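# Shelve cardboard box in pantry cabinet, close door

## Task

Place the cardboard box on the pantry cabinet's second level counting up from the bottom, where the cabinet floor itself is level one and the lowest shelf is level two, then close the cabinet door; the robot must not tip over or be left leaning.

## Robot and tools

Robot: a Hello Robot Stretch 4 with one arm. It has an omni-wheel base (rim within 0.23 m of its origin), a lift riding up a mast, an arm that telescopes forward, a three-axis wrist and a five-finger hand. It stands about 1.6 m tall.

Frames: the base frame sits on the floor under the base centre, with x ahead, y to the left and z up, in metres. hand_pose is reported in this frame and may be a little off. The odometry frame is where the base frame was when the scene began. base_odometry only counts wheel rotation, so slip looks like travel. Its heading is in radians, left positive. When turned_by_wheels and turned_by_imu, summed over one move, disagree by more than about 0.1 rad, the base probably slipped or bumped into something.

move: a single call carries one action. Its parts are base, joints, speeds, pace, contact_limits, or end_of_arm by itself. All motions in it begin together. base is one object holding relative offsets from where the base currently is: translate_m (metres, forward positive, -2 to 2), strafe_m (metres, left positive, -2 to 2), or rotate_rad (radians, counter-clockwise positive, -3.2 to 3.2). translate_m and strafe_m may be combined for a straight diagonal drive. rotate_rad must go alone. joints is one object keyed by joint name, and each value is an absolute target, not an offset: lift_m 0 to 1.2 m; arm_m 0 to 0.55 m; wrist_yaw_rad -1.134 to 4.276 (0 ahead, left positive, 3.14 folded back); wrist_pitch_rad -1.117 to 4.259 (0 level, 1.57 pointing down); wrist_roll_rad -1.117 to 4.259 (0 palm up, 1.57 palm to the robot's right, 3.14 palm down). The finger targets are hand_little, hand_ring, hand_middle, hand_index, hand_thumb_bend and hand_thumb_turn. Each runs -1 to 1, with +1 open or straight (thumb_turn +1 beside the palm, -1 across from the fingers). Two settings do not move anything: hand_force_limit (-1 to 1, mapping to about 0 to 10 N at a fingertip, 15 N for the thumb) and hand_speed (-0.96 to 1). Targets outside a joint's range get clipped and the result notes it. Other bad values cause a refusal, and unknown keys make the call invalid. pace is slow, default, fast or max. speeds overrides the top speed of individual joints. contact_limits runs from 0 (lightest) to 1 and applies only to arm_m, lift_m, translate_m, strafe_m and rotate_rad, each listed alongside its own command. The default is 0.5, and a base limit stays in force until the next base command. {"end_of_arm": "enable_torque"} turns back on any wrist motor that has shut off. cameras picks from head_camera, head_left_camera, head_right_camera, wrist_camera or all. blocking false makes the call return almost at once while the motions carry on. A later move replaces only the targets it names. An empty move just reports state and images.

wait(seconds 0 to 10, cameras) lets time pass and returns the state. It returns early once motions have settled. stop brakes everything still moving and makes slack wheels hold. zoom_image(camera, region [x0,y0,x1,y1] in pixels, at most 504 by 504) enlarges part of the latest image. show_instructions shows the reference pages. finished_scene(scene) closes the current scene, given its number, and cannot be undone.

Results: the move line reads done, or else the worst status. Possible statuses are moving, off_target, contact_stop (blocked, now slack), time_out (after 14 s), limit_stop_at_own_body, limit_stop_at_tilt (lean over 6 degrees, everything slack) and torque_fault (wrist motor limp). After an uncommanded stop or a refused call, the rest of the reply's move, wait and finished_scene calls are skipped. on_its_own lists what the robot did unasked, such as joints going slack or unusual servo current. lidar_m gives 12 sector ranges in metres, starting straight ahead and going counter-clockwise, so the 4th is left, 7th behind and 10th right. A '-' means nothing seen or something closer than 0.25 m. wrist_depth_mm is a 7x7 grid of depths in mm, read from the top left. motor_effort is in percent with the peak in brackets, and servo_current is in mA. hand_stopped_by gives one word per motor (little, ring, middle, index, thumb_bend, thumb_turn): moving, target, force, stalled or fault. The *_load_n values are fingertip loads in newtons, positive when pushed open. base_tilt is in degrees.

Hand geometry: the hand point lies 0.045 m in front of the palm. Its +z runs along the fingers and +y out of the palm. Fingers extend about 0.065 m past it. With the thumb across the palm, the hand can wrap objects about 0.035 to 0.065 m thick, or a handle down to 0.025 m. For a soft grip, close with hand_speed at -0.94 or lower. Finger motors start only when their target changes. The wrist camera sits behind the palm heel and can bump into things.

Cameras: head_camera looks down and ahead from the mast top; turn the base to aim it. The head fisheyes look down more steeply and show the base and arm. wrist_camera looks along the palm, and its image is flipped when the palm faces down.

Cautions: avoid self-collision when the hand is low over the base (lift under about 0.25, or 0.45 pointing down), when it is tilted up and rolled, or when it is folded back. Do not drive, turn or brake hard with over 1 kg held and arm_m above 0.2, or the robot may tip; steady pushes with the hand high can tip it too. Keep the lift's contact limit at 0.15 or above for 1 kg. Never strike fixed objects, slam the door, drop a held object from height or overload the fingers. Base speed gets capped when the lift is high.

Each tool is called after "Call:" as a command line: name --argument value for each argument, lists and objects as JSON in quotes; but a table of rows of numbers goes row by row, as --pt "numbers of a row", without its own name.

Reference images:

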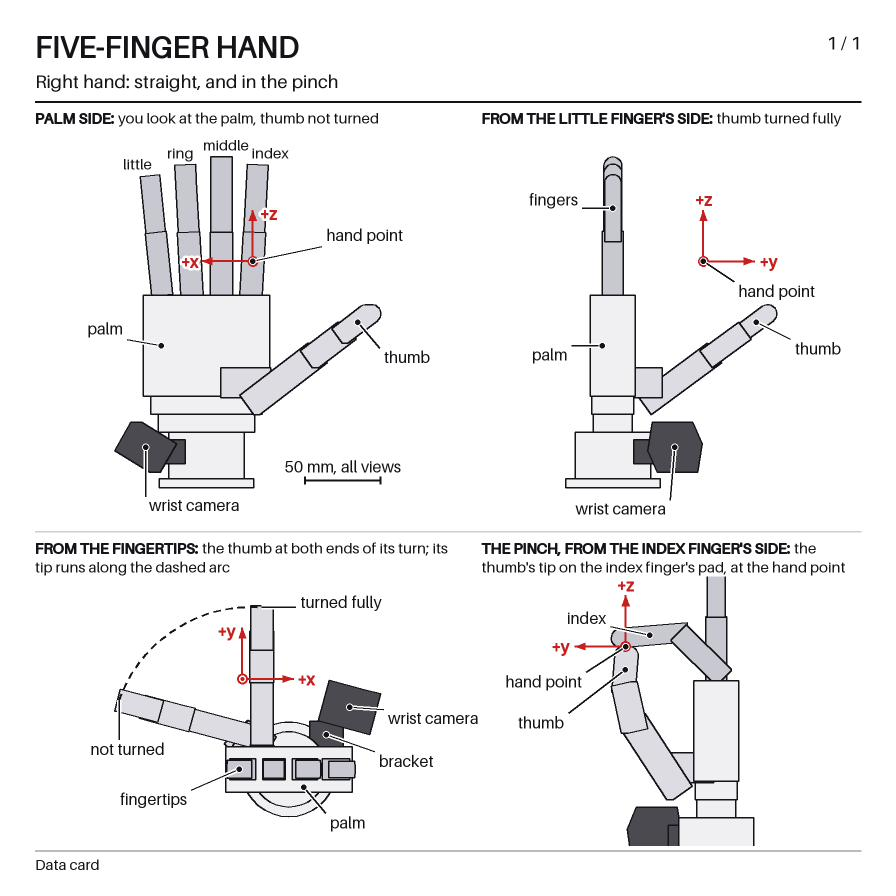

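## Session

Call:
move

Scene clock: 0.00 s.
base_odometry: x=+0.000 y=+0.000 heading=+0.000
turned_by_wheels: +0.000
turned_by_imu: +0.000
base_tilt: forward=+1.0 right=+0.6
lidar_m: 1.35 1.11 1.10 1.17 1.88 2.59 2.85 1.96 1.96 2.79 1.51 1.48
base_status: not commanded
joint_positions: lift_m=+0.183 arm_m=+0.002 wrist_yaw_rad=+3.126 wrist_pitch_rad=+0.004 wrist_roll_rad=+0.000 hand_little=+1.000 hand_ring=+1.000 hand_middle=+1.000 hand_index=+1.000 hand_thumb_turn=+1.000 hand_thumb_bend=+1.000 hand_force_limit=+0.000 hand_speed=-0.800
joint_status: not commanded
measured_speeds: all 0
hand_stopped_by: target,target,target,target,target,target
little_load_n: 0.0
ring_load_n: 0.0
middle_load_n: 0.0
index_load_n: 0.0
thumb_bend_load_n: 0.0
thumb_turn_load_n: 0.0
motor_effort: lift_m=+19 arm_m=-4 wheel_0=+0 wheel_1=+0 wheel_2=+1
servo_current: wrist_yaw_rad=39 wrist_pitch_rad=33 wrist_roll_rad=46
hand_pose: x=-0.0470 y=+0.1218 z=+0.4203 quat_wxyz=(-0.495, -0.497, +0.505, +0.503) (m; base frame)
wrist_depth_mm: - 141 - - - - - / - 131 178 - - - - / - 139 199 - - - - / 121 139 240 - - - - / - - - - - - - / 1281 1430 1499 1756 1756 - - / 976 991 115 - - - -
pictures: head_camera, head_left_camera, head_right_camera, wrist_camera

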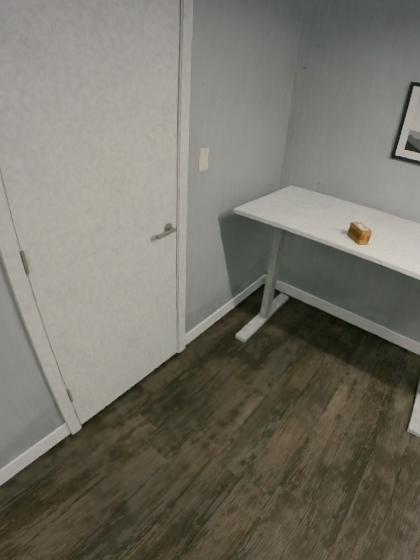

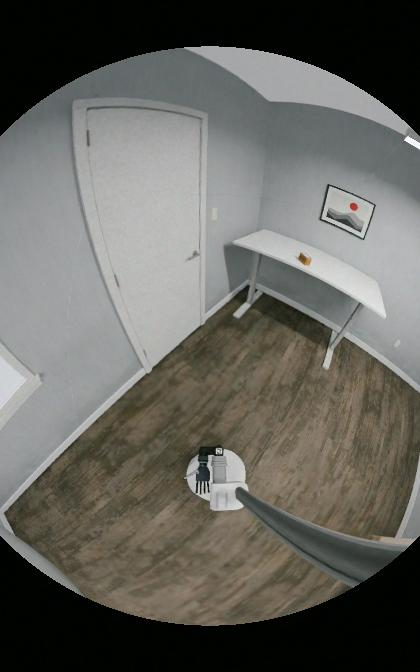

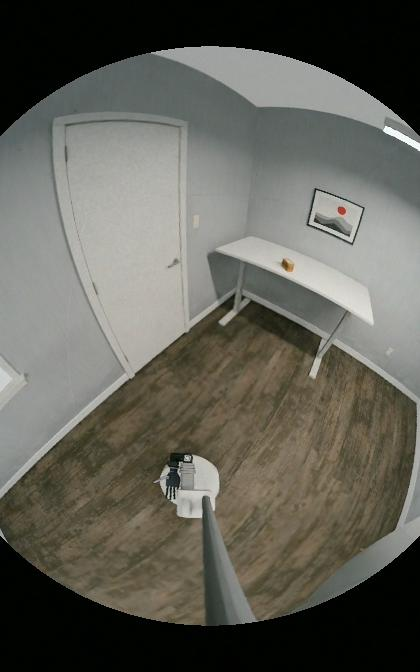

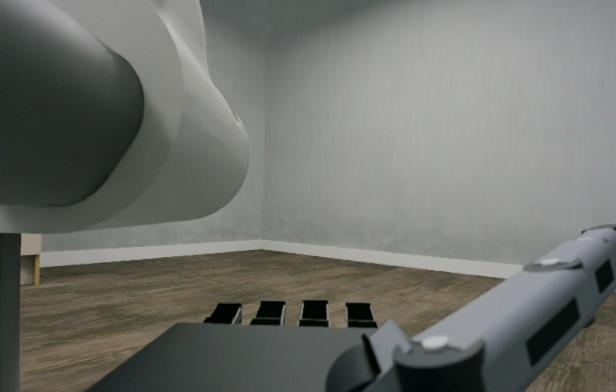

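Call:
zoom_image --camera "head_camera" --region '[320, 200, 400, 270]'

Call:
move --base '{"rotate_rad": -1.7}' --cameras '["head_camera", "head_left_camera", "head_right_camera"]'

Scaled by 6.300 from the camera's 420x560 image, which has a finer 1200x1600 frame.

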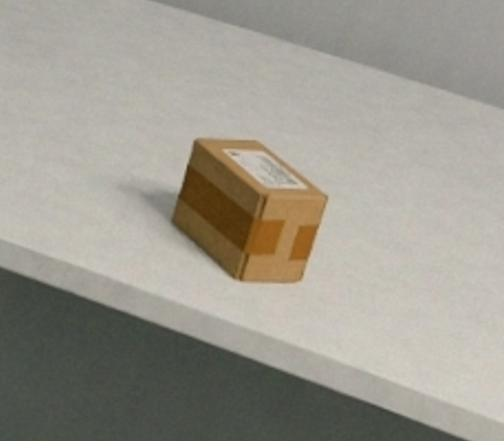

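Scene clock: 2.53 s.
move: done
base_odometry: x=+0.000 y=+0.000 heading=-1.700
turned_by_wheels: -1.700
turned_by_imu: -1.703
base_tilt: forward=+1.0 right=+0.6
lidar_m: 2.69 1.53 1.48 1.43 1.12 1.10 1.14 1.59 2.58 2.72 1.97 1.96
base_status: done
joint_positions: lift_m=+0.183 arm_m=+0.002 wrist_yaw_rad=+3.126 wrist_pitch_rad=+0.004 wrist_roll_rad=+0.000 hand_little=+1.000 hand_ring=+1.000 hand_middle=+1.000 hand_index=+1.000 hand_thumb_turn=+1.000 hand_thumb_bend=+1.000 hand_force_limit=+0.000 hand_speed=-0.800
joint_status: not commanded
measured_speeds: all 0
hand_stopped_by: target,target,target,target,target,target
little_load_n: 0.0
ring_load_n: 0.0
middle_load_n: 0.0
index_load_n: 0.0
thumb_bend_load_n: 0.0
thumb_turn_load_n: -0.5
motor_effort: lift_m=+19(19) arm_m=-4(4) wheel_0=+2(8) wheel_1=+3(17) wheel_2=+0(7)
servo_current: wrist_yaw_rad=39(52) wrist_pitch_rad=39(46) wrist_roll_rad=52(72)
hand_pose: x=-0.0470 y=+0.1218 z=+0.4203 quat_wxyz=(-0.495, -0.497, +0.505, +0.503) (m; base frame)
wrist_depth_mm: - 141 1537 1366 - - - / - 138 182 1366 - - - / - 139 191 - - - - / 122 139 228 - - - - / - - - - - - - / 1366 1430 172 129 - - - / 976 1008 115 - - - -
pictures: head_camera, head_left_camera, head_right_camera

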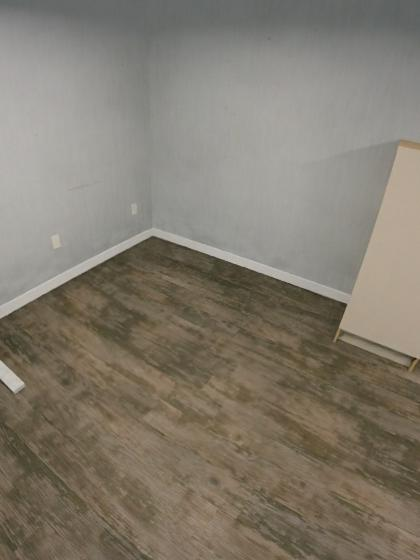

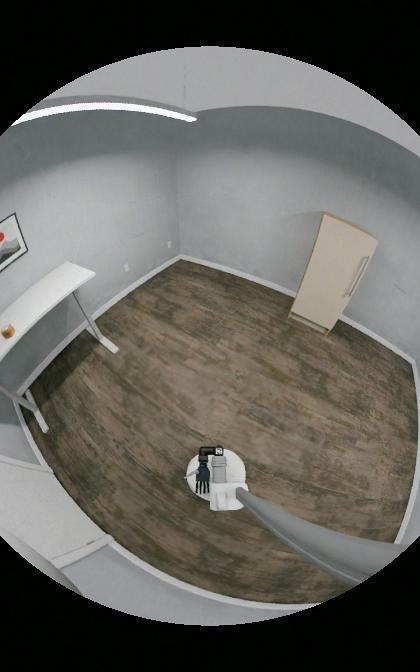

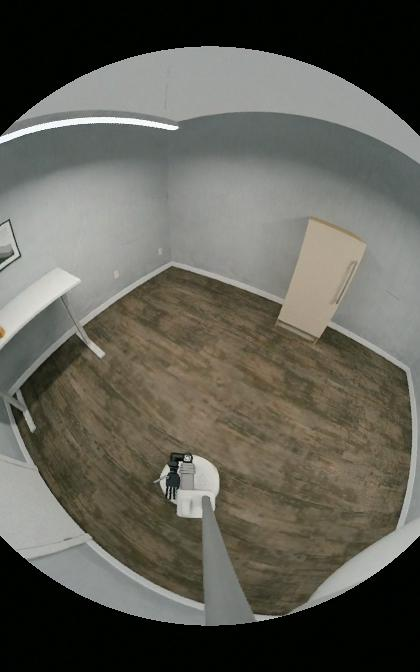

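Call:
move --base '{"rotate_rad": -0.5}' --cameras '["head_camera", "head_left_camera", "head_right_camera"]'

Call:
zoom_image --camera "head_camera" --region '[100, 100, 380, 400]'

Scene clock: 4.23 s.
move: done
base_odometry: x=+0.000 y=+0.000 heading=-2.200
turned_by_wheels: -0.500
turned_by_imu: -0.501
base_tilt: forward=+1.1 right=+0.6
lidar_m: 1.95 2.71 1.52 1.47 1.42 1.12 1.09 1.15 1.63 2.60 2.75 1.98
base_status: done
joint_positions: lift_m=+0.183 arm_m=+0.002 wrist_yaw_rad=+3.126 wrist_pitch_rad=+0.004 wrist_roll_rad=+0.000 hand_little=+1.000 hand_ring=+1.000 hand_middle=+1.000 hand_index=+1.000 hand_thumb_turn=+1.000 hand_thumb_bend=+1.000 hand_force_limit=+0.000 hand_speed=-0.800
joint_status: not commanded
measured_speeds: all 0
hand_stopped_by: target,target,target,target,target,target
little_load_n: 0.0
ring_load_n: 0.0
middle_load_n: 0.0
index_load_n: 0.0
thumb_bend_load_n: 0.0
thumb_turn_load_n: 0.0
motor_effort: lift_m=+19(19) arm_m=-4(4) wheel_0=+1(6) wheel_1=-1(9) wheel_2=+0(8)
servo_current: wrist_yaw_rad=39(52) wrist_pitch_rad=39(39) wrist_roll_rad=46(59)
hand_pose: x=-0.0470 y=+0.1218 z=+0.4203 quat_wxyz=(-0.495, -0.497, +0.505, +0.503) (m; base frame)
wrist_depth_mm: - 141 - - 1182 - - / - 139 157 - 1182 - - / - 139 191 - 1160 - - / 122 140 228 - 1160 - - / - - - - 1160 - - / - - 168 129 1160 - - / 960 991 115 - - - -
pictures: head_camera, head_left_camera, head_right_camera

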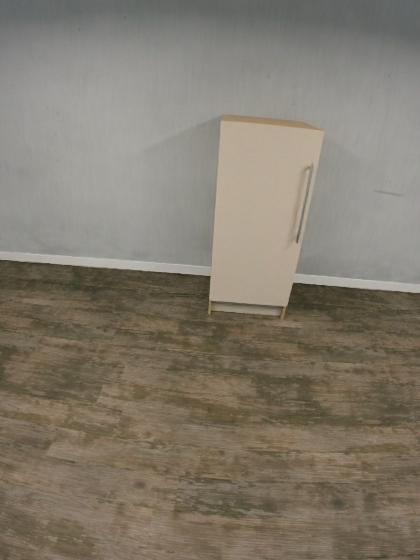

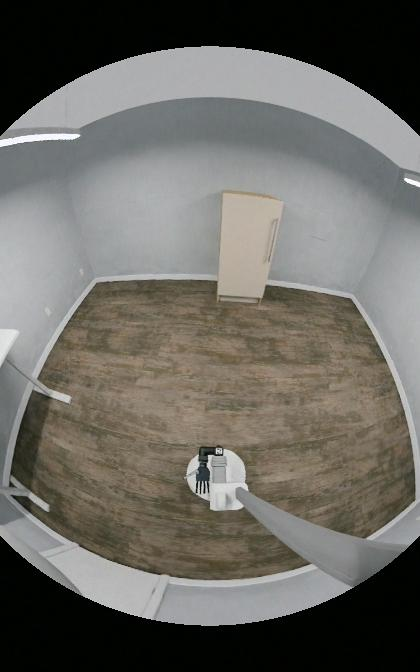

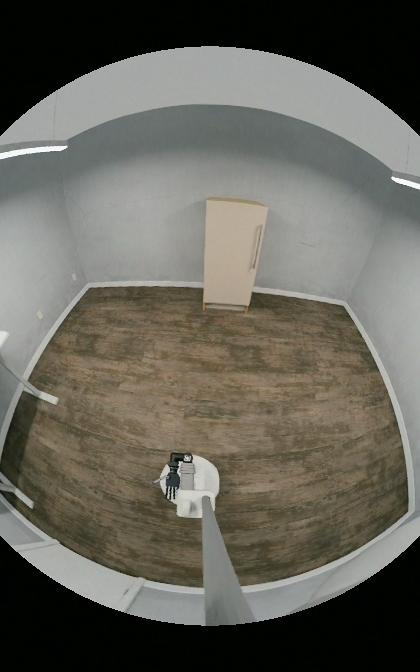

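Scaled by 1.680 from the camera's 420x560 image, which has a finer 1200x1600 frame.

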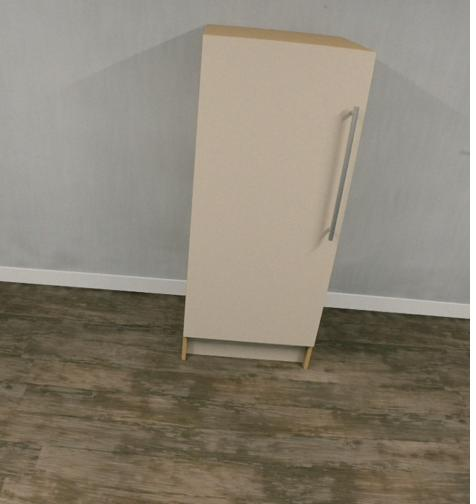

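Call:
move --base '{"translate_m": 0.85, "strafe_m": -0.5}' --joints '{"lift_m": 0.73, "wrist_yaw_rad": 0.0, "wrist_roll_rad": 1.57, "hand_thumb_turn": -1.0}' --cameras '["all"]'

Scene clock: 17.70 s.
move: done
base_odometry: x=-0.904 y=-0.393 heading=-2.200
turned_by_wheels: +0.000
turned_by_imu: -0.002
base_tilt: forward=+1.0 right=+0.6
lidar_m: 1.05 1.16 2.56 1.97 2.04 2.02 1.97 2.06 2.20 2.15 2.26 1.72
base_status: done
joint_positions: lift_m=+0.730 arm_m=+0.002 wrist_yaw_rad=+0.002 wrist_pitch_rad=+0.004 wrist_roll_rad=+1.567 hand_little=+1.000 hand_ring=+1.000 hand_middle=+1.000 hand_index=+1.000 hand_thumb_turn=-1.000 hand_thumb_bend=+1.000 hand_force_limit=+0.000 hand_speed=-0.800
joint_status: all done
measured_speeds: all 0
hand_stopped_by: target,target,target,target,target,target
little_load_n: 0.0
ring_load_n: 0.0
middle_load_n: 0.0
index_load_n: 0.0
thumb_bend_load_n: 0.0
thumb_turn_load_n: 0.0
motor_effort: lift_m=+22(27) arm_m=-4(4) wheel_0=-1(11) wheel_1=-1(8) wheel_2=+1(10)
servo_current: wrist_yaw_rad=46(98) wrist_pitch_rad=39(46) wrist_roll_rad=59(143)
hand_pose: x=+0.3944 y=-0.1473 z=+0.8764 quat_wxyz=(+0.001, +0.709, +0.002, +0.706) (m; base frame)
wrist_depth_mm: - - - - - - 1336 / - - - 110 - - 1308 / - - - - - - 1308 / - 854 854 - - - 1229 / - 842 842 831 - 842 842 / - 854 842 831 - 842 842 / - 854 115 - - - 842
pictures: head_camera, head_left_camera, head_right_camera, wrist_camera
camera_calibration:
wrist_camera: T_world_to_cam=[[0.0282019, -0.016973, -0.999458, 0.886533], [0.0361881, 0.999218, -0.0159478, 0.144649], [0.998947, -0.0357187, 0.028794, -0.267713], [0, 0, 0, 1]] pos_world=[0.237194, -0.139051, 0.896068]

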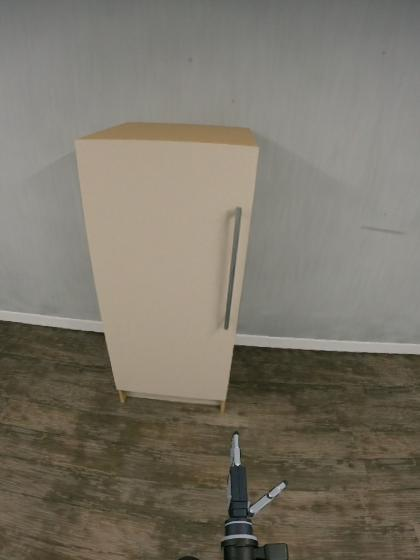

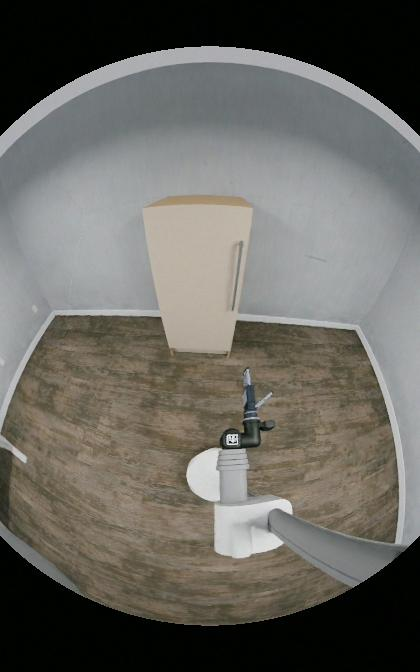

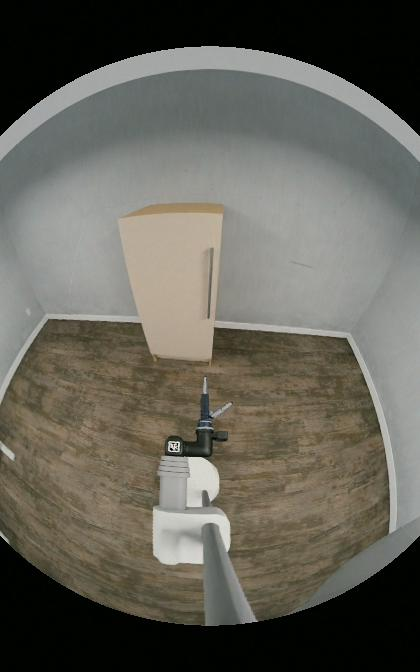

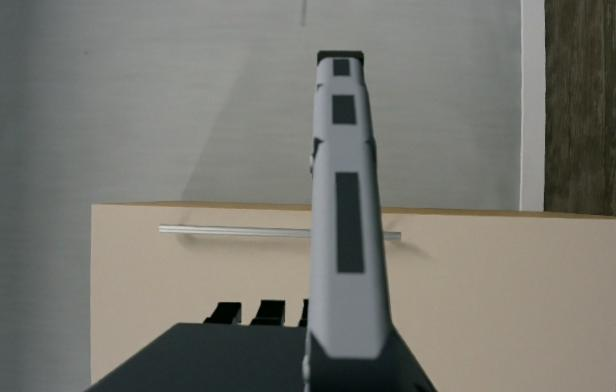

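Call:
zoom_image --camera "wrist_camera" --region '[140, 180, 440, 300]'

Call:
zoom_image --camera "head_camera" --region '[180, 180, 300, 420]'

Scaled by 1.680.

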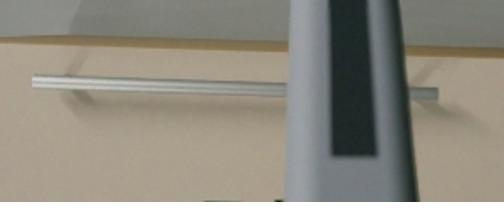

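Scaled by 2.100 from the camera's 420x560 image, which has a finer 1200x1600 frame.

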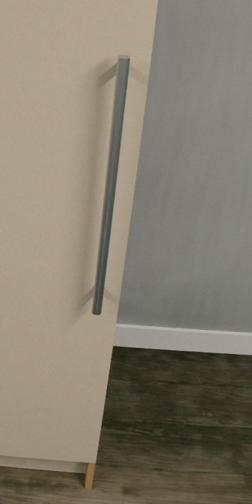

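Call:
move --base '{"rotate_rad": -0.045}'

Call:
move --base '{"translate_m": 0.35, "strafe_m": 0.075}' --joints '{"arm_m": 0.15, "lift_m": 0.78}' --cameras '["all"]'

Call:
zoom_image --camera "head_camera" --region '[150, 200, 350, 500]'

Scene clock: 21.47 s.
move: done
base_odometry: x=-0.904 y=-0.393 heading=-2.244
turned_by_wheels: -0.045
turned_by_imu: -0.045
base_tilt: forward=+1.1 right=+0.7
lidar_m: 1.04 1.13 2.46 1.96 2.02 2.04 1.97 2.03 2.21 2.15 2.24 1.75
base_status: done
joint_positions: lift_m=+0.730 arm_m=+0.002 wrist_yaw_rad=+0.001 wrist_pitch_rad=+0.004 wrist_roll_rad=+1.567 hand_little=+1.000 hand_ring=+1.000 hand_middle=+1.000 hand_index=+1.000 hand_thumb_turn=-1.000 hand_thumb_bend=+1.000 hand_force_limit=+0.000 hand_speed=-0.800
joint_status: not commanded
measured_speeds: all 0
hand_stopped_by: target,target,target,target,target,target
little_load_n: 0.0
ring_load_n: 0.0
middle_load_n: 0.0
index_load_n: 0.0
thumb_bend_load_n: 0.0
thumb_turn_load_n: 0.5
motor_effort: lift_m=+22(22) arm_m=-4(4) wheel_0=+2(4) wheel_1=+0(9) wheel_2=+1(5)
servo_current: wrist_yaw_rad=46(46) wrist_pitch_rad=33(39) wrist_roll_rad=59(72)
hand_pose: x=+0.3943 y=-0.1474 z=+0.8764 quat_wxyz=(+0.001, +0.709, +0.002, +0.706) (m; base frame)
wrist_depth_mm: - - - - - - 1308 / - - - 110 - - 1336 / - - - - - - 1336 / - - - - - - 1308 / - 854 854 854 - 842 842 / - 842 842 842 - 831 831 / - 842 114 - - - 831
pictures: none

Scene clock: 24.10 s.
move: done
base_odometry: x=-1.064 y=-0.714 heading=-2.244
turned_by_wheels: +0.000
turned_by_imu: +0.000
base_tilt: forward=+0.9 right=+0.6
lidar_m: 0.70 0.76 1.93 2.64 1.97 2.40 2.32 2.44 2.31 2.22 1.87 1.38
base_status: done
joint_positions: lift_m=+0.780 arm_m=+0.150 wrist_yaw_rad=+0.001 wrist_pitch_rad=+0.004 wrist_roll_rad=+1.567 hand_little=+1.000 hand_ring=+1.000 hand_middle=+1.000 hand_index=+1.000 hand_thumb_turn=-1.000 hand_thumb_bend=+1.000 hand_force_limit=+0.000 hand_speed=-0.800
joint_status: all done
measured_speeds: all 0
hand_stopped_by: target,target,target,target,target,target
little_load_n: 0.0
ring_load_n: 0.0
middle_load_n: 0.0
index_load_n: 0.0
thumb_bend_load_n: 0.0
thumb_turn_load_n: 0.5
motor_effort: lift_m=+22(25) arm_m=+7(10) wheel_0=+1(6) wheel_1=+1(12) wheel_2=+2(11)
servo_current: wrist_yaw_rad=33(52) wrist_pitch_rad=33(46) wrist_roll_rad=46(72)
hand_pose: x=+0.5420 y=-0.1474 z=+0.9264 quat_wxyz=(+0.001, +0.709, +0.002, +0.706) (m; base frame)
wrist_depth_mm: - - - - - - - / - - - 110 - - - / - - - - - - - / 364 362 359 359 - 359 359 / 362 359 359 357 - 355 355 / 357 357 355 357 - 355 355 / 357 355 115 - - 353 351
pictures: head_camera, head_left_camera, head_right_camera, wrist_camera
camera_calibration:
wrist_camera: T_world_to_cam=[[0.0281927, -0.0169866, -0.999458, 0.932345], [0.0366874, 0.9992, -0.0159473, 0.13991], [0.998929, -0.0362179, 0.0287933, -0.41666], [0, 0, 0, 1]] pos_world=[0.384796, -0.139052, 0.946068]

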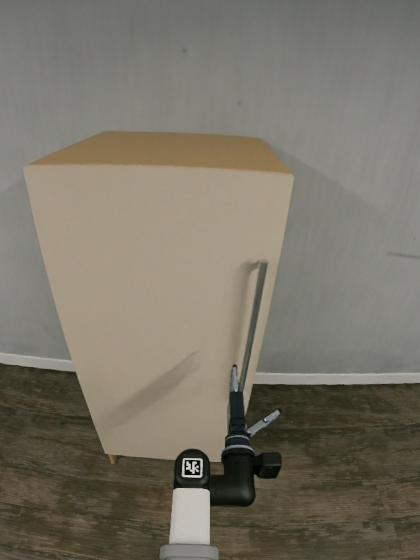

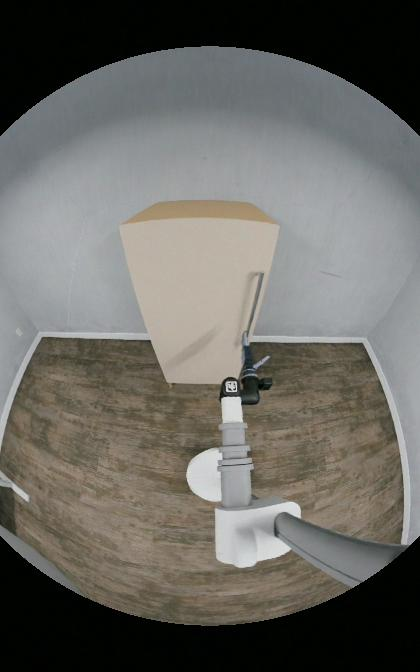

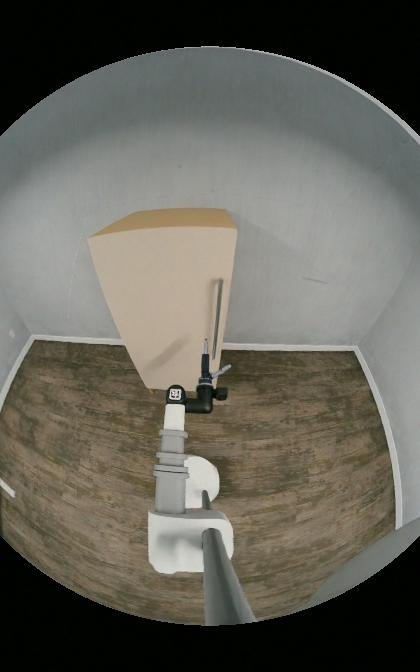

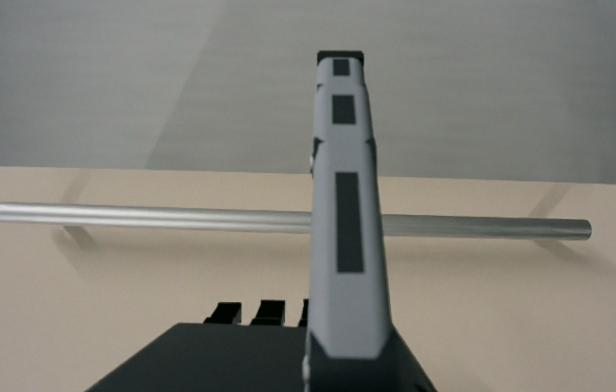

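Scaled by 1.680 from the camera's 420x560 image, which has a finer 1200x1600 frame.

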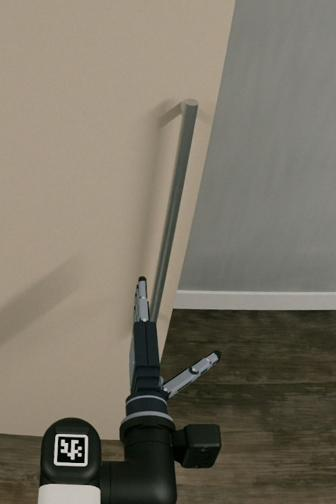

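Call:
move --base '{"strafe_m": 0.2}' --joints '{"wrist_yaw_rad": -0.75, "hand_thumb_turn": 1.0, "hand_little": 0.5, "hand_ring": 0.5, "hand_middle": 0.5, "hand_index": 0.5, "hand_speed": 0.0, "lift_m": 0.8}'

Call:
move --joints '{"arm_m": 0.36}' --cameras '["all"]'

Call:
zoom_image --camera "head_camera" --region '[150, 200, 350, 500]'

Scene clock: 33.90 s.
move: done
base_odometry: x=-0.908 y=-0.838 heading=-2.244
turned_by_wheels: +0.000
turned_by_imu: +0.000
base_tilt: forward=+1.1 right=+0.6
lidar_m: 0.74 0.78 1.94 2.45 1.80 2.39 2.31 2.42 2.50 2.43 1.87 0.77
base_status: done
joint_positions: lift_m=+0.800 arm_m=+0.150 wrist_yaw_rad=-0.748 wrist_pitch_rad=+0.004 wrist_roll_rad=+1.567 hand_little=+0.500 hand_ring=+0.500 hand_middle=+0.500 hand_index=+0.500 hand_thumb_turn=+1.000 hand_thumb_bend=+1.000 hand_force_limit=+0.000 hand_speed=+0.000
joint_status: all done
measured_speeds: all 0
hand_stopped_by: target,target,target,target,target,target
little_load_n: 0.0
ring_load_n: 0.0
middle_load_n: 0.0
index_load_n: 0.0
thumb_bend_load_n: 0.0
thumb_turn_load_n: 0.0
motor_effort: lift_m=+22(26) arm_m=+7(7) wheel_0=+0(11) wheel_1=+0(12) wheel_2=+0(2)
servo_current: wrist_yaw_rad=52(98) wrist_pitch_rad=33(39) wrist_roll_rad=52(65)
hand_pose: x=+0.3822 y=-0.2588 z=+0.9464 quat_wxyz=(+0.259, +0.660, -0.258, +0.656) (m; base frame)
wrist_depth_mm: - - - - - - 1430 / - - - - - - 1397 / - - - - - 1708 1430 / - - - - - - 1430 / - - - 195 - - - / 492 - 164 154 162 - - / 466 445 115 - - - -
pictures: none

Scene clock: 35.63 s.
move: done
base_odometry: x=-0.908 y=-0.838 heading=-2.244
turned_by_wheels: +0.000
turned_by_imu: +0.000
base_tilt: forward=+1.0 right=+0.6
lidar_m: 0.73 0.77 1.94 2.43 1.79 2.38 2.31 2.41 2.52 2.43 1.88 0.77
base_status: not commanded
joint_positions: lift_m=+0.800 arm_m=+0.360 wrist_yaw_rad=-0.748 wrist_pitch_rad=+0.004 wrist_roll_rad=+1.567 hand_little=+0.500 hand_ring=+0.500 hand_middle=+0.500 hand_index=+0.500 hand_thumb_turn=+1.000 hand_thumb_bend=+1.000 hand_force_limit=+0.000 hand_speed=+0.000
joint_status: all done
measured_speeds: all 0
hand_stopped_by: target,target,target,target,target,target
little_load_n: 0.0
ring_load_n: 0.0
middle_load_n: 0.0
index_load_n: 0.0
thumb_bend_load_n: 0.0
thumb_turn_load_n: 0.0
motor_effort: lift_m=+22(22) arm_m=+8(12) wheel_0=+1(1) wheel_1=+0(0) wheel_2=+0(0)
servo_current: wrist_yaw_rad=46(59) wrist_pitch_rad=39(46) wrist_roll_rad=46(72)
hand_pose: x=+0.5921 y=-0.2588 z=+0.9464 quat_wxyz=(+0.259, +0.660, -0.258, +0.656) (m; base frame)
wrist_depth_mm: - - - - - - 1430 / - - - - - - 1430 / - - - - - - 1366 / - - - - - - - / 317 320 287 202 285 317 - / 287 291 173 154 289 301 - / 260 264 115 - - - -
pictures: head_camera, head_left_camera, head_right_camera, wrist_camera
camera_calibration:
wrist_camera: T_world_to_cam=[[0.00912407, -0.0315758, -0.99946, 0.956546], [0.707804, 0.706231, -0.0158503, -0.223596], [0.70635, -0.707277, 0.0287932, -0.471763], [0, 0, 0, 1]] pos_world=[0.482765, -0.145553, 0.966068]

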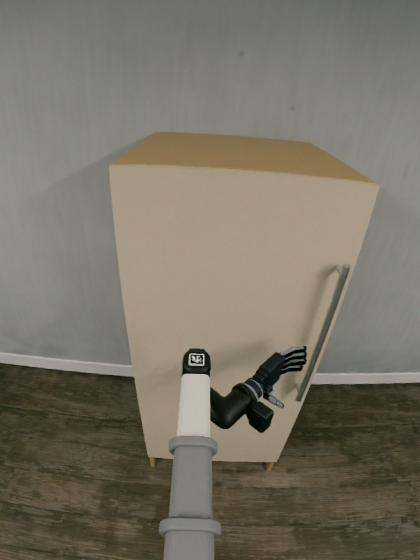

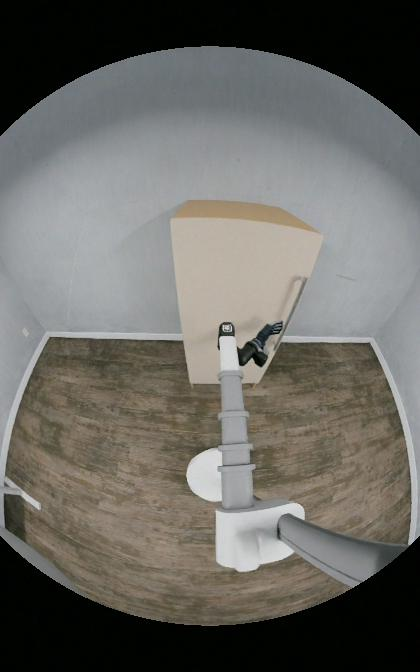

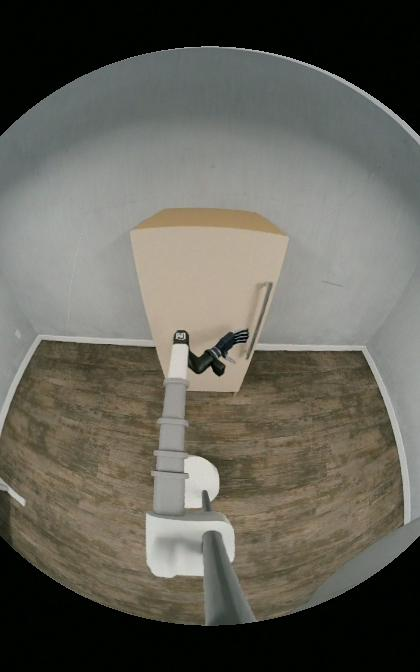

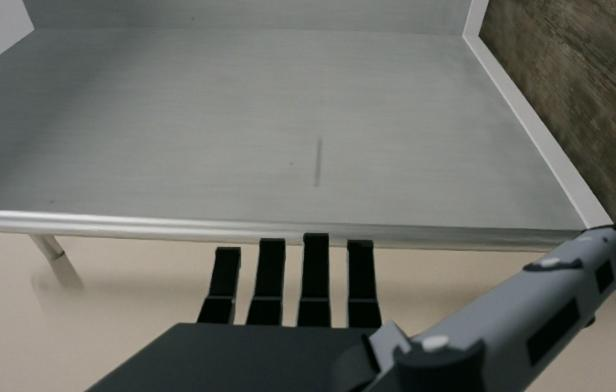

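Scaled by 1.680 from the camera's 420x560 image, which has a finer 1200x1600 frame.

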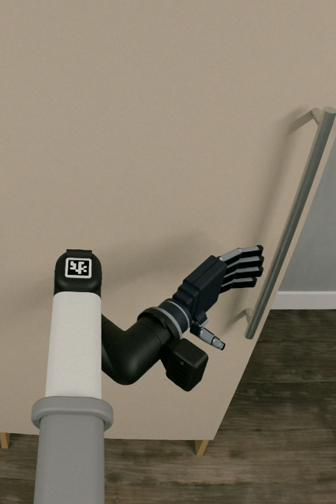

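Call:
move --joints '{"arm_m": 0.44}' --pace "slow" --contact_limits '{"arm_m": 0}' --cameras '["wrist_camera", "head_camera"]'

Call:
move --base '{"strafe_m": -0.04}' --pace "slow" --contact_limits '{"strafe_m": 0}' --cameras '["wrist_camera", "head_camera"]'

Call:
zoom_image --camera "head_camera" --region '[200, 200, 400, 450]'

Scene clock: 45.33 s.
move: done
base_odometry: x=-0.908 y=-0.838 heading=-2.244
turned_by_wheels: +0.000
turned_by_imu: +0.000
base_tilt: forward=+0.9 right=+0.6
lidar_m: 0.73 0.78 1.94 2.45 1.80 2.37 2.31 2.44 2.51 2.41 1.87 0.76
base_status: not commanded
joint_positions: lift_m=+0.800 arm_m=+0.440 wrist_yaw_rad=-0.748 wrist_pitch_rad=+0.004 wrist_roll_rad=+1.567 hand_little=+0.500 hand_ring=+0.500 hand_middle=+0.500 hand_index=+0.500 hand_thumb_turn=+1.000 hand_thumb_bend=+1.000 hand_force_limit=+0.000 hand_speed=+0.000
joint_status: all done
measured_speeds: all 0
hand_stopped_by: target,target,target,target,target,target
little_load_n: 0.0
ring_load_n: 0.0
middle_load_n: 0.0
index_load_n: 0.0
thumb_bend_load_n: 0.0
thumb_turn_load_n: 0.0
motor_effort: lift_m=+22(22) arm_m=+8(10) wheel_0=+0(1) wheel_1=+0(1) wheel_2=+0(0)
servo_current: wrist_yaw_rad=39(52) wrist_pitch_rad=33(46) wrist_roll_rad=52(72)
contact_limits: arm_m 0
hand_pose: x=+0.6721 y=-0.2588 z=+0.9464 quat_wxyz=(+0.259, +0.660, -0.258, +0.656) (m; base frame)
wrist_depth_mm: - - - - - 1921 1397 / - - - - - - 1430 / 232 231 230 230 230 228 1281 / 264 265 267 267 270 271 265 / 229 231 231 222 234 235 242 / 202 204 173 162 202 217 - / 183 185 115 - - - -
pictures: head_camera, wrist_camera
camera_calibration:
wrist_camera: T_world_to_cam=[[0.00912407, -0.0315758, -0.99946, 0.955816], [0.707804, 0.706231, -0.0158503, -0.280221], [0.70635, -0.707277, 0.0287932, -0.528271], [0, 0, 0, 1]] pos_world=[0.562765, -0.145553, 0.966068]

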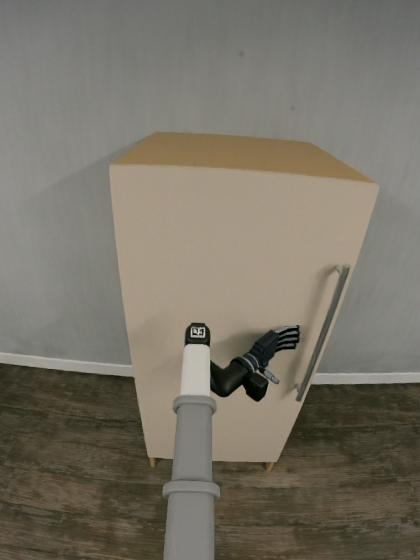

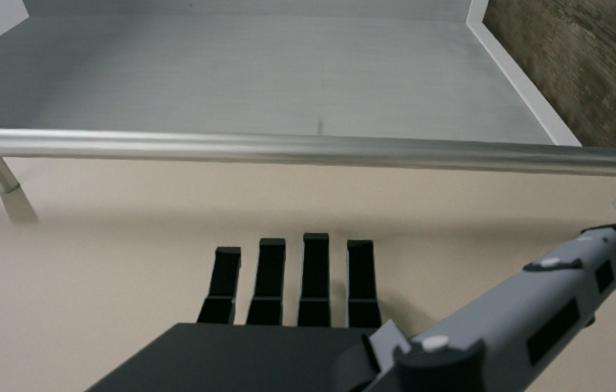

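Scene clock: 46.80 s.
move: done
base_odometry: x=-0.939 y=-0.813 heading=-2.244
turned_by_wheels: +0.000
turned_by_imu: +0.000
base_tilt: forward=+0.9 right=+0.6
lidar_m: 0.73 0.77 1.93 2.48 1.83 2.36 2.32 2.43 2.48 2.38 1.87 0.76
base_status: done
joint_positions: lift_m=+0.800 arm_m=+0.440 wrist_yaw_rad=-0.748 wrist_pitch_rad=+0.004 wrist_roll_rad=+1.567 hand_little=+0.500 hand_ring=+0.500 hand_middle=+0.500 hand_index=+0.500 hand_thumb_turn=+1.000 hand_thumb_bend=+1.000 hand_force_limit=+0.000 hand_speed=+0.000
joint_status: not commanded
measured_speeds: all 0
hand_stopped_by: target,target,target,target,target,target
little_load_n: 0.0
ring_load_n: 0.0
middle_load_n: 0.0
index_load_n: 0.0
thumb_bend_load_n: 0.0
thumb_turn_load_n: 0.0
motor_effort: lift_m=+22(22) arm_m=+7(8) wheel_0=+3(7) wheel_1=-3(9) wheel_2=+0(1)
servo_current: wrist_yaw_rad=26(46) wrist_pitch_rad=39(46) wrist_roll_rad=59(72)
contact_limits: arm_m 0; strafe_m 0
hand_pose: x=+0.6721 y=-0.2588 z=+0.9464 quat_wxyz=(+0.259, +0.660, -0.258, +0.656) (m; base frame)
wrist_depth_mm: - - - - - 1921 1430 / - - - - - - 1430 / - - - - - - 1308 / 205 206 206 203 202 203 200 / 229 230 231 221 233 234 241 / 201 203 174 162 201 216 - / 182 185 115 - - - -
pictures: head_camera, wrist_camera
camera_calibration:
wrist_camera: T_world_to_cam=[[0.00912407, -0.0315758, -0.99946, 0.955816], [0.707804, 0.706231, -0.0158503, -0.280221], [0.70635, -0.707277, 0.0287932, -0.528271], [0, 0, 0, 1]] pos_world=[0.562765, -0.145553, 0.966068]

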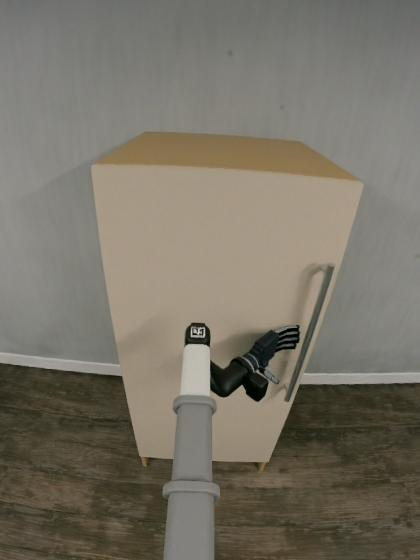

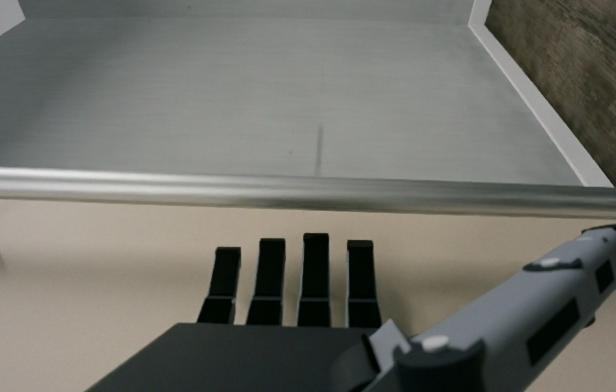

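Scaled by 2.016 from the camera's 420x560 image, which has a finer 1200x1600 frame.

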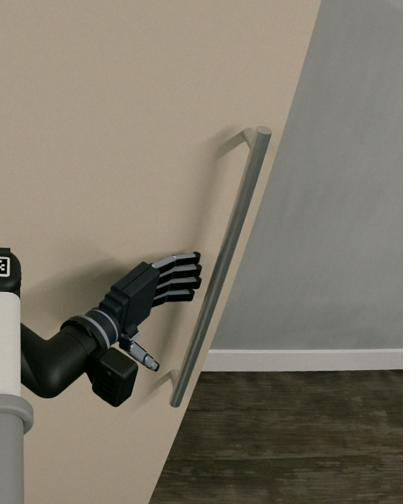

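Call:
move --joints '{"arm_m": 0.452}' --pace "slow" --contact_limits '{"arm_m": 0}' --cameras '["wrist_camera"]'

Call:
move --base '{"strafe_m": -0.04}' --pace "slow" --contact_limits '{"strafe_m": 0}' --cameras '["wrist_camera", "head_camera"]'

Call:
zoom_image --camera "head_camera" --region '[200, 200, 400, 450]'

Scene clock: 50.83 s.
move: done
base_odometry: x=-0.939 y=-0.813 heading=-2.244
turned_by_wheels: +0.000
turned_by_imu: +0.000
base_tilt: forward=+1.1 right=+0.5
lidar_m: 0.74 0.76 1.93 2.48 1.83 2.37 2.31 2.43 2.47 2.39 1.88 0.74
base_status: not commanded
joint_positions: lift_m=+0.800 arm_m=+0.452 wrist_yaw_rad=-0.748 wrist_pitch_rad=+0.004 wrist_roll_rad=+1.567 hand_little=+0.500 hand_ring=+0.500 hand_middle=+0.500 hand_index=+0.500 hand_thumb_turn=+1.000 hand_thumb_bend=+1.000 hand_force_limit=+0.000 hand_speed=+0.000
joint_status: all done
measured_speeds: all 0
hand_stopped_by: target,target,target,target,target,target
little_load_n: 0.0
ring_load_n: 0.0
middle_load_n: 0.5
index_load_n: 0.0
thumb_bend_load_n: 0.0
thumb_turn_load_n: 0.0
motor_effort: lift_m=+22(22) arm_m=+8(10) wheel_0=+3(4) wheel_1=-3(4) wheel_2=+0(0)
servo_current: wrist_yaw_rad=46(46) wrist_pitch_rad=33(46) wrist_roll_rad=39(59)
contact_limits: arm_m 0; strafe_m 0
hand_pose: x=+0.6841 y=-0.2588 z=+0.9464 quat_wxyz=(+0.259, +0.660, -0.258, +0.656) (m; base frame)
wrist_depth_mm: - - - - - 1921 1430 / - - - - - - 1430 / - - - - - - - / 232 234 235 236 198 195 238 / 213 215 216 206 213 219 225 / 189 190 177 162 189 198 - / 168 173 115 - - - -
pictures: wrist_camera
camera_calibration:
wrist_camera: T_world_to_cam=[[0.00912407, -0.0315758, -0.99946, 0.955706], [0.707804, 0.706231, -0.0158503, -0.288714], [0.70635, -0.707277, 0.0287932, -0.536748], [0, 0, 0, 1]] pos_world=[0.574765, -0.145553, 0.966068]

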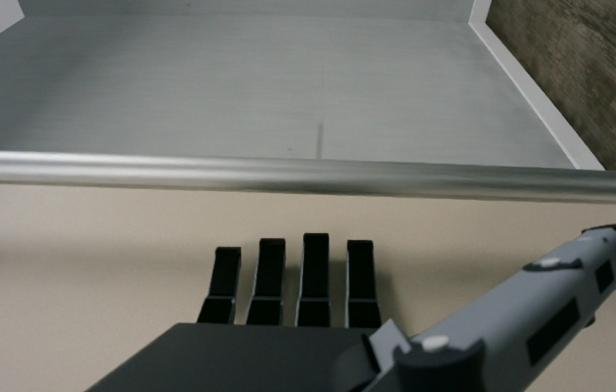

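Scene clock: 52.30 s.
move: done
base_odometry: x=-0.970 y=-0.789 heading=-2.244
turned_by_wheels: +0.000
turned_by_imu: +0.000
base_tilt: forward=+1.1 right=+0.6
lidar_m: 0.73 0.78 1.93 2.53 1.89 2.36 2.31 2.40 2.44 2.36 1.85 0.73
base_status: done
joint_positions: lift_m=+0.800 arm_m=+0.452 wrist_yaw_rad=-0.748 wrist_pitch_rad=+0.004 wrist_roll_rad=+1.567 hand_little=+0.500 hand_ring=+0.500 hand_middle=+0.500 hand_index=+0.500 hand_thumb_turn=+1.000 hand_thumb_bend=+1.000 hand_force_limit=+0.000 hand_speed=+0.000
joint_status: not commanded
measured_speeds: all 0
hand_stopped_by: target,target,target,target,target,target
little_load_n: 0.0
ring_load_n: 0.0
middle_load_n: 0.0
index_load_n: 0.0
thumb_bend_load_n: 0.0
thumb_turn_load_n: 0.0
motor_effort: lift_m=+22(22) arm_m=+7(8) wheel_0=+2(9) wheel_1=-2(8) wheel_2=+0(2)
servo_current: wrist_yaw_rad=59(59) wrist_pitch_rad=33(39) wrist_roll_rad=46(65)
contact_limits: arm_m 0; strafe_m 0
hand_pose: x=+0.6841 y=-0.2588 z=+0.9464 quat_wxyz=(+0.259, +0.660, -0.258, +0.656) (m; base frame)
wrist_depth_mm: - - - - - 1983 1397 / - - - - - - 1430 / - - - - - - - / 168 166 - - - - - / 202 204 182 167 165 164 - / 188 189 177 162 188 197 - / 168 172 115 - - - -
pictures: head_camera, wrist_camera
camera_calibration:
wrist_camera: T_world_to_cam=[[0.00912407, -0.0315758, -0.99946, 0.955706], [0.707804, 0.706231, -0.0158503, -0.288714], [0.70635, -0.707277, 0.0287932, -0.536748], [0, 0, 0, 1]] pos_world=[0.574765, -0.145553, 0.966068]

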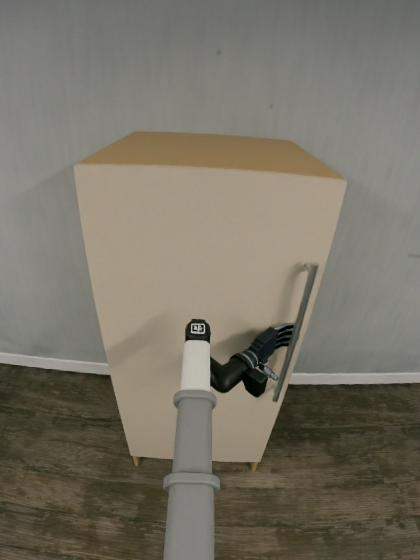

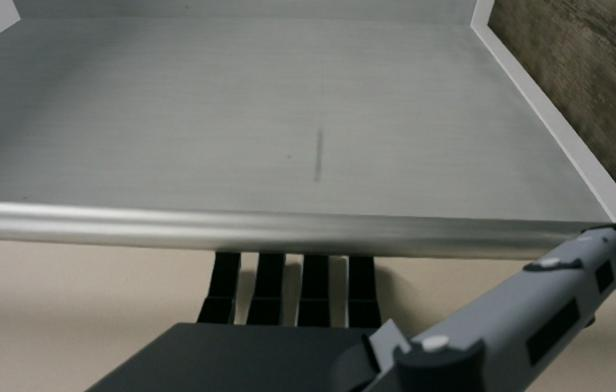

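Scaled by 2.016 from the camera's 420x560 image, which has a finer 1200x1600 frame.

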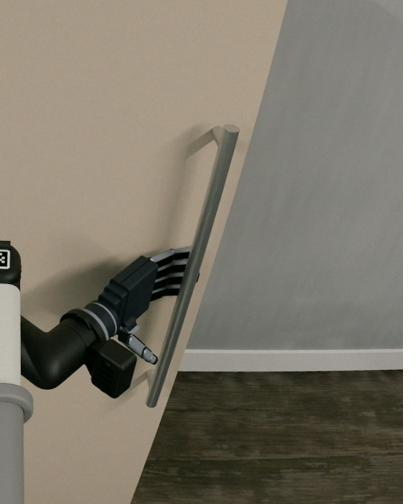

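Fingertips are behind the bar. Go further.

Call:
move --base '{"strafe_m": -0.025}' --pace "slow" --contact_limits '{"strafe_m": 0}' --cameras '["wrist_camera"]'

Call:
move --joints '{"hand_little": 0.0, "hand_ring": 0.0, "hand_middle": 0.0, "hand_index": 0.0, "hand_speed": -0.5, "hand_force_limit": 0.0}' --cameras '["wrist_camera", "head_camera"]'

Call:
zoom_image --camera "head_camera" --region '[200, 200, 400, 450]'

Scene clock: 54.10 s.
move: done
base_odometry: x=-0.990 y=-0.773 heading=-2.244
turned_by_wheels: +0.000
turned_by_imu: +0.000
base_tilt: forward=+1.0 right=+0.6
lidar_m: 0.73 0.79 1.93 2.56 1.88 2.36 2.32 2.42 2.41 2.32 1.87 0.73
base_status: done
joint_positions: lift_m=+0.800 arm_m=+0.452 wrist_yaw_rad=-0.748 wrist_pitch_rad=+0.004 wrist_roll_rad=+1.567 hand_little=+0.500 hand_ring=+0.500 hand_middle=+0.500 hand_index=+0.500 hand_thumb_turn=+1.000 hand_thumb_bend=+1.000 hand_force_limit=+0.000 hand_speed=+0.000
joint_status: not commanded
measured_speeds: all 0
hand_stopped_by: target,target,target,target,target,target
little_load_n: 0.0
ring_load_n: 0.0
middle_load_n: 0.0
index_load_n: 0.0
thumb_bend_load_n: 0.0
thumb_turn_load_n: 0.0
motor_effort: lift_m=+22(23) arm_m=+7(8) wheel_0=+2(7) wheel_1=-2(8) wheel_2=+0(1)
servo_current: wrist_yaw_rad=33(52) wrist_pitch_rad=39(39) wrist_roll_rad=52(59)
contact_limits: arm_m 0; strafe_m 0
hand_pose: x=+0.6841 y=-0.2588 z=+0.9464 quat_wxyz=(+0.259, +0.660, -0.258, +0.656) (m; base frame)
wrist_depth_mm: - - - - - 1983 1430 / - - - - - - 1464 / - - - - - - - / - - - - - - - / 148 148 148 150 150 151 - / 182 183 149 147 154 145 - / 167 172 115 - - - -
pictures: wrist_camera
camera_calibration:
wrist_camera: T_world_to_cam=[[0.00912407, -0.0315758, -0.99946, 0.955706], [0.707804, 0.706231, -0.0158503, -0.288714], [0.70635, -0.707277, 0.0287932, -0.536748], [0, 0, 0, 1]] pos_world=[0.574765, -0.145553, 0.966068]

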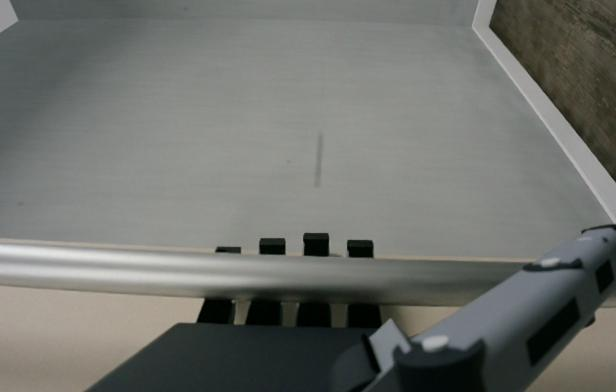

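Scene clock: 55.07 s.
move: done
base_odometry: x=-0.990 y=-0.773 heading=-2.244
turned_by_wheels: +0.000
turned_by_imu: +0.000
base_tilt: forward=+1.0 right=+0.6
lidar_m: 0.73 0.77 1.93 2.54 1.90 2.37 2.30 2.42 2.41 2.33 1.87 0.73
base_status: not commanded
joint_positions: lift_m=+0.800 arm_m=+0.452 wrist_yaw_rad=-0.748 wrist_pitch_rad=+0.004 wrist_roll_rad=+1.567 hand_little=+0.000 hand_ring=+0.000 hand_middle=+0.000 hand_index=+0.000 hand_thumb_turn=+1.000 hand_thumb_bend=+1.000 hand_force_limit=+0.000 hand_speed=-0.500
joint_status: all done
measured_speeds: all 0
hand_stopped_by: target,target,target,target,target,target
little_load_n: 0.0
ring_load_n: 0.0
middle_load_n: 0.0
index_load_n: 1.0
thumb_bend_load_n: 0.0
thumb_turn_load_n: 0.0
motor_effort: lift_m=+22(22) arm_m=+6(8) wheel_0=+2(3) wheel_1=-2(2) wheel_2=+0(0)
servo_current: wrist_yaw_rad=46(52) wrist_pitch_rad=39(39) wrist_roll_rad=46(65)
contact_limits: arm_m 0; strafe_m 0
hand_pose: x=+0.6842 y=-0.2588 z=+0.9464 quat_wxyz=(+0.259, +0.660, -0.258, +0.656) (m; base frame)
wrist_depth_mm: - - - - - 1983 1430 / - - - - - - 1430 / - - - - - - - / - - - 173 - - - / 146 145 148 150 146 146 - / 180 181 149 146 147 - - / 164 168 114 - - - -
pictures: head_camera, wrist_camera
camera_calibration:
wrist_camera: T_world_to_cam=[[0.00912407, -0.0315758, -0.99946, 0.955705], [0.707804, 0.706231, -0.0158503, -0.288785], [0.70635, -0.707277, 0.0287932, -0.536818], [0, 0, 0, 1]] pos_world=[0.574865, -0.145553, 0.966068]

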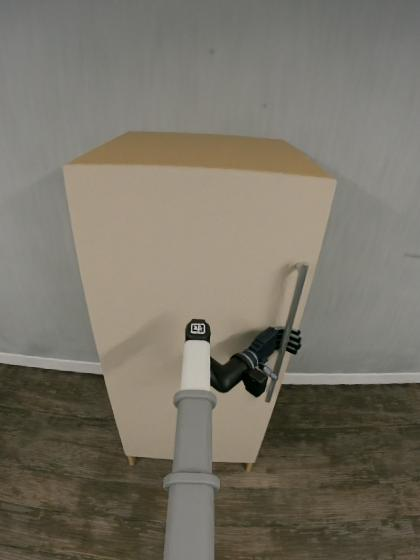

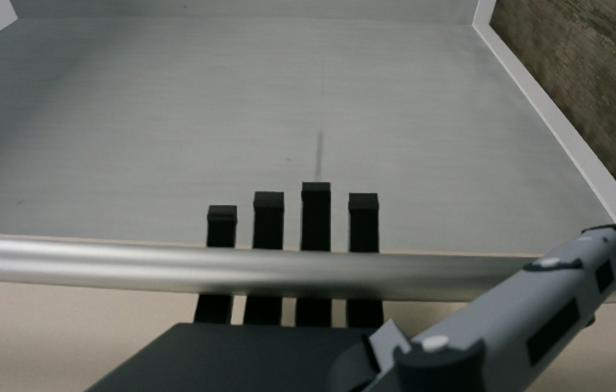

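Scaled by 2.016 from the camera's 420x560 image, which has a finer 1200x1600 frame.

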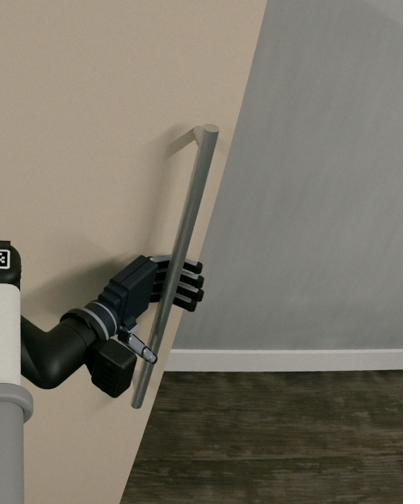

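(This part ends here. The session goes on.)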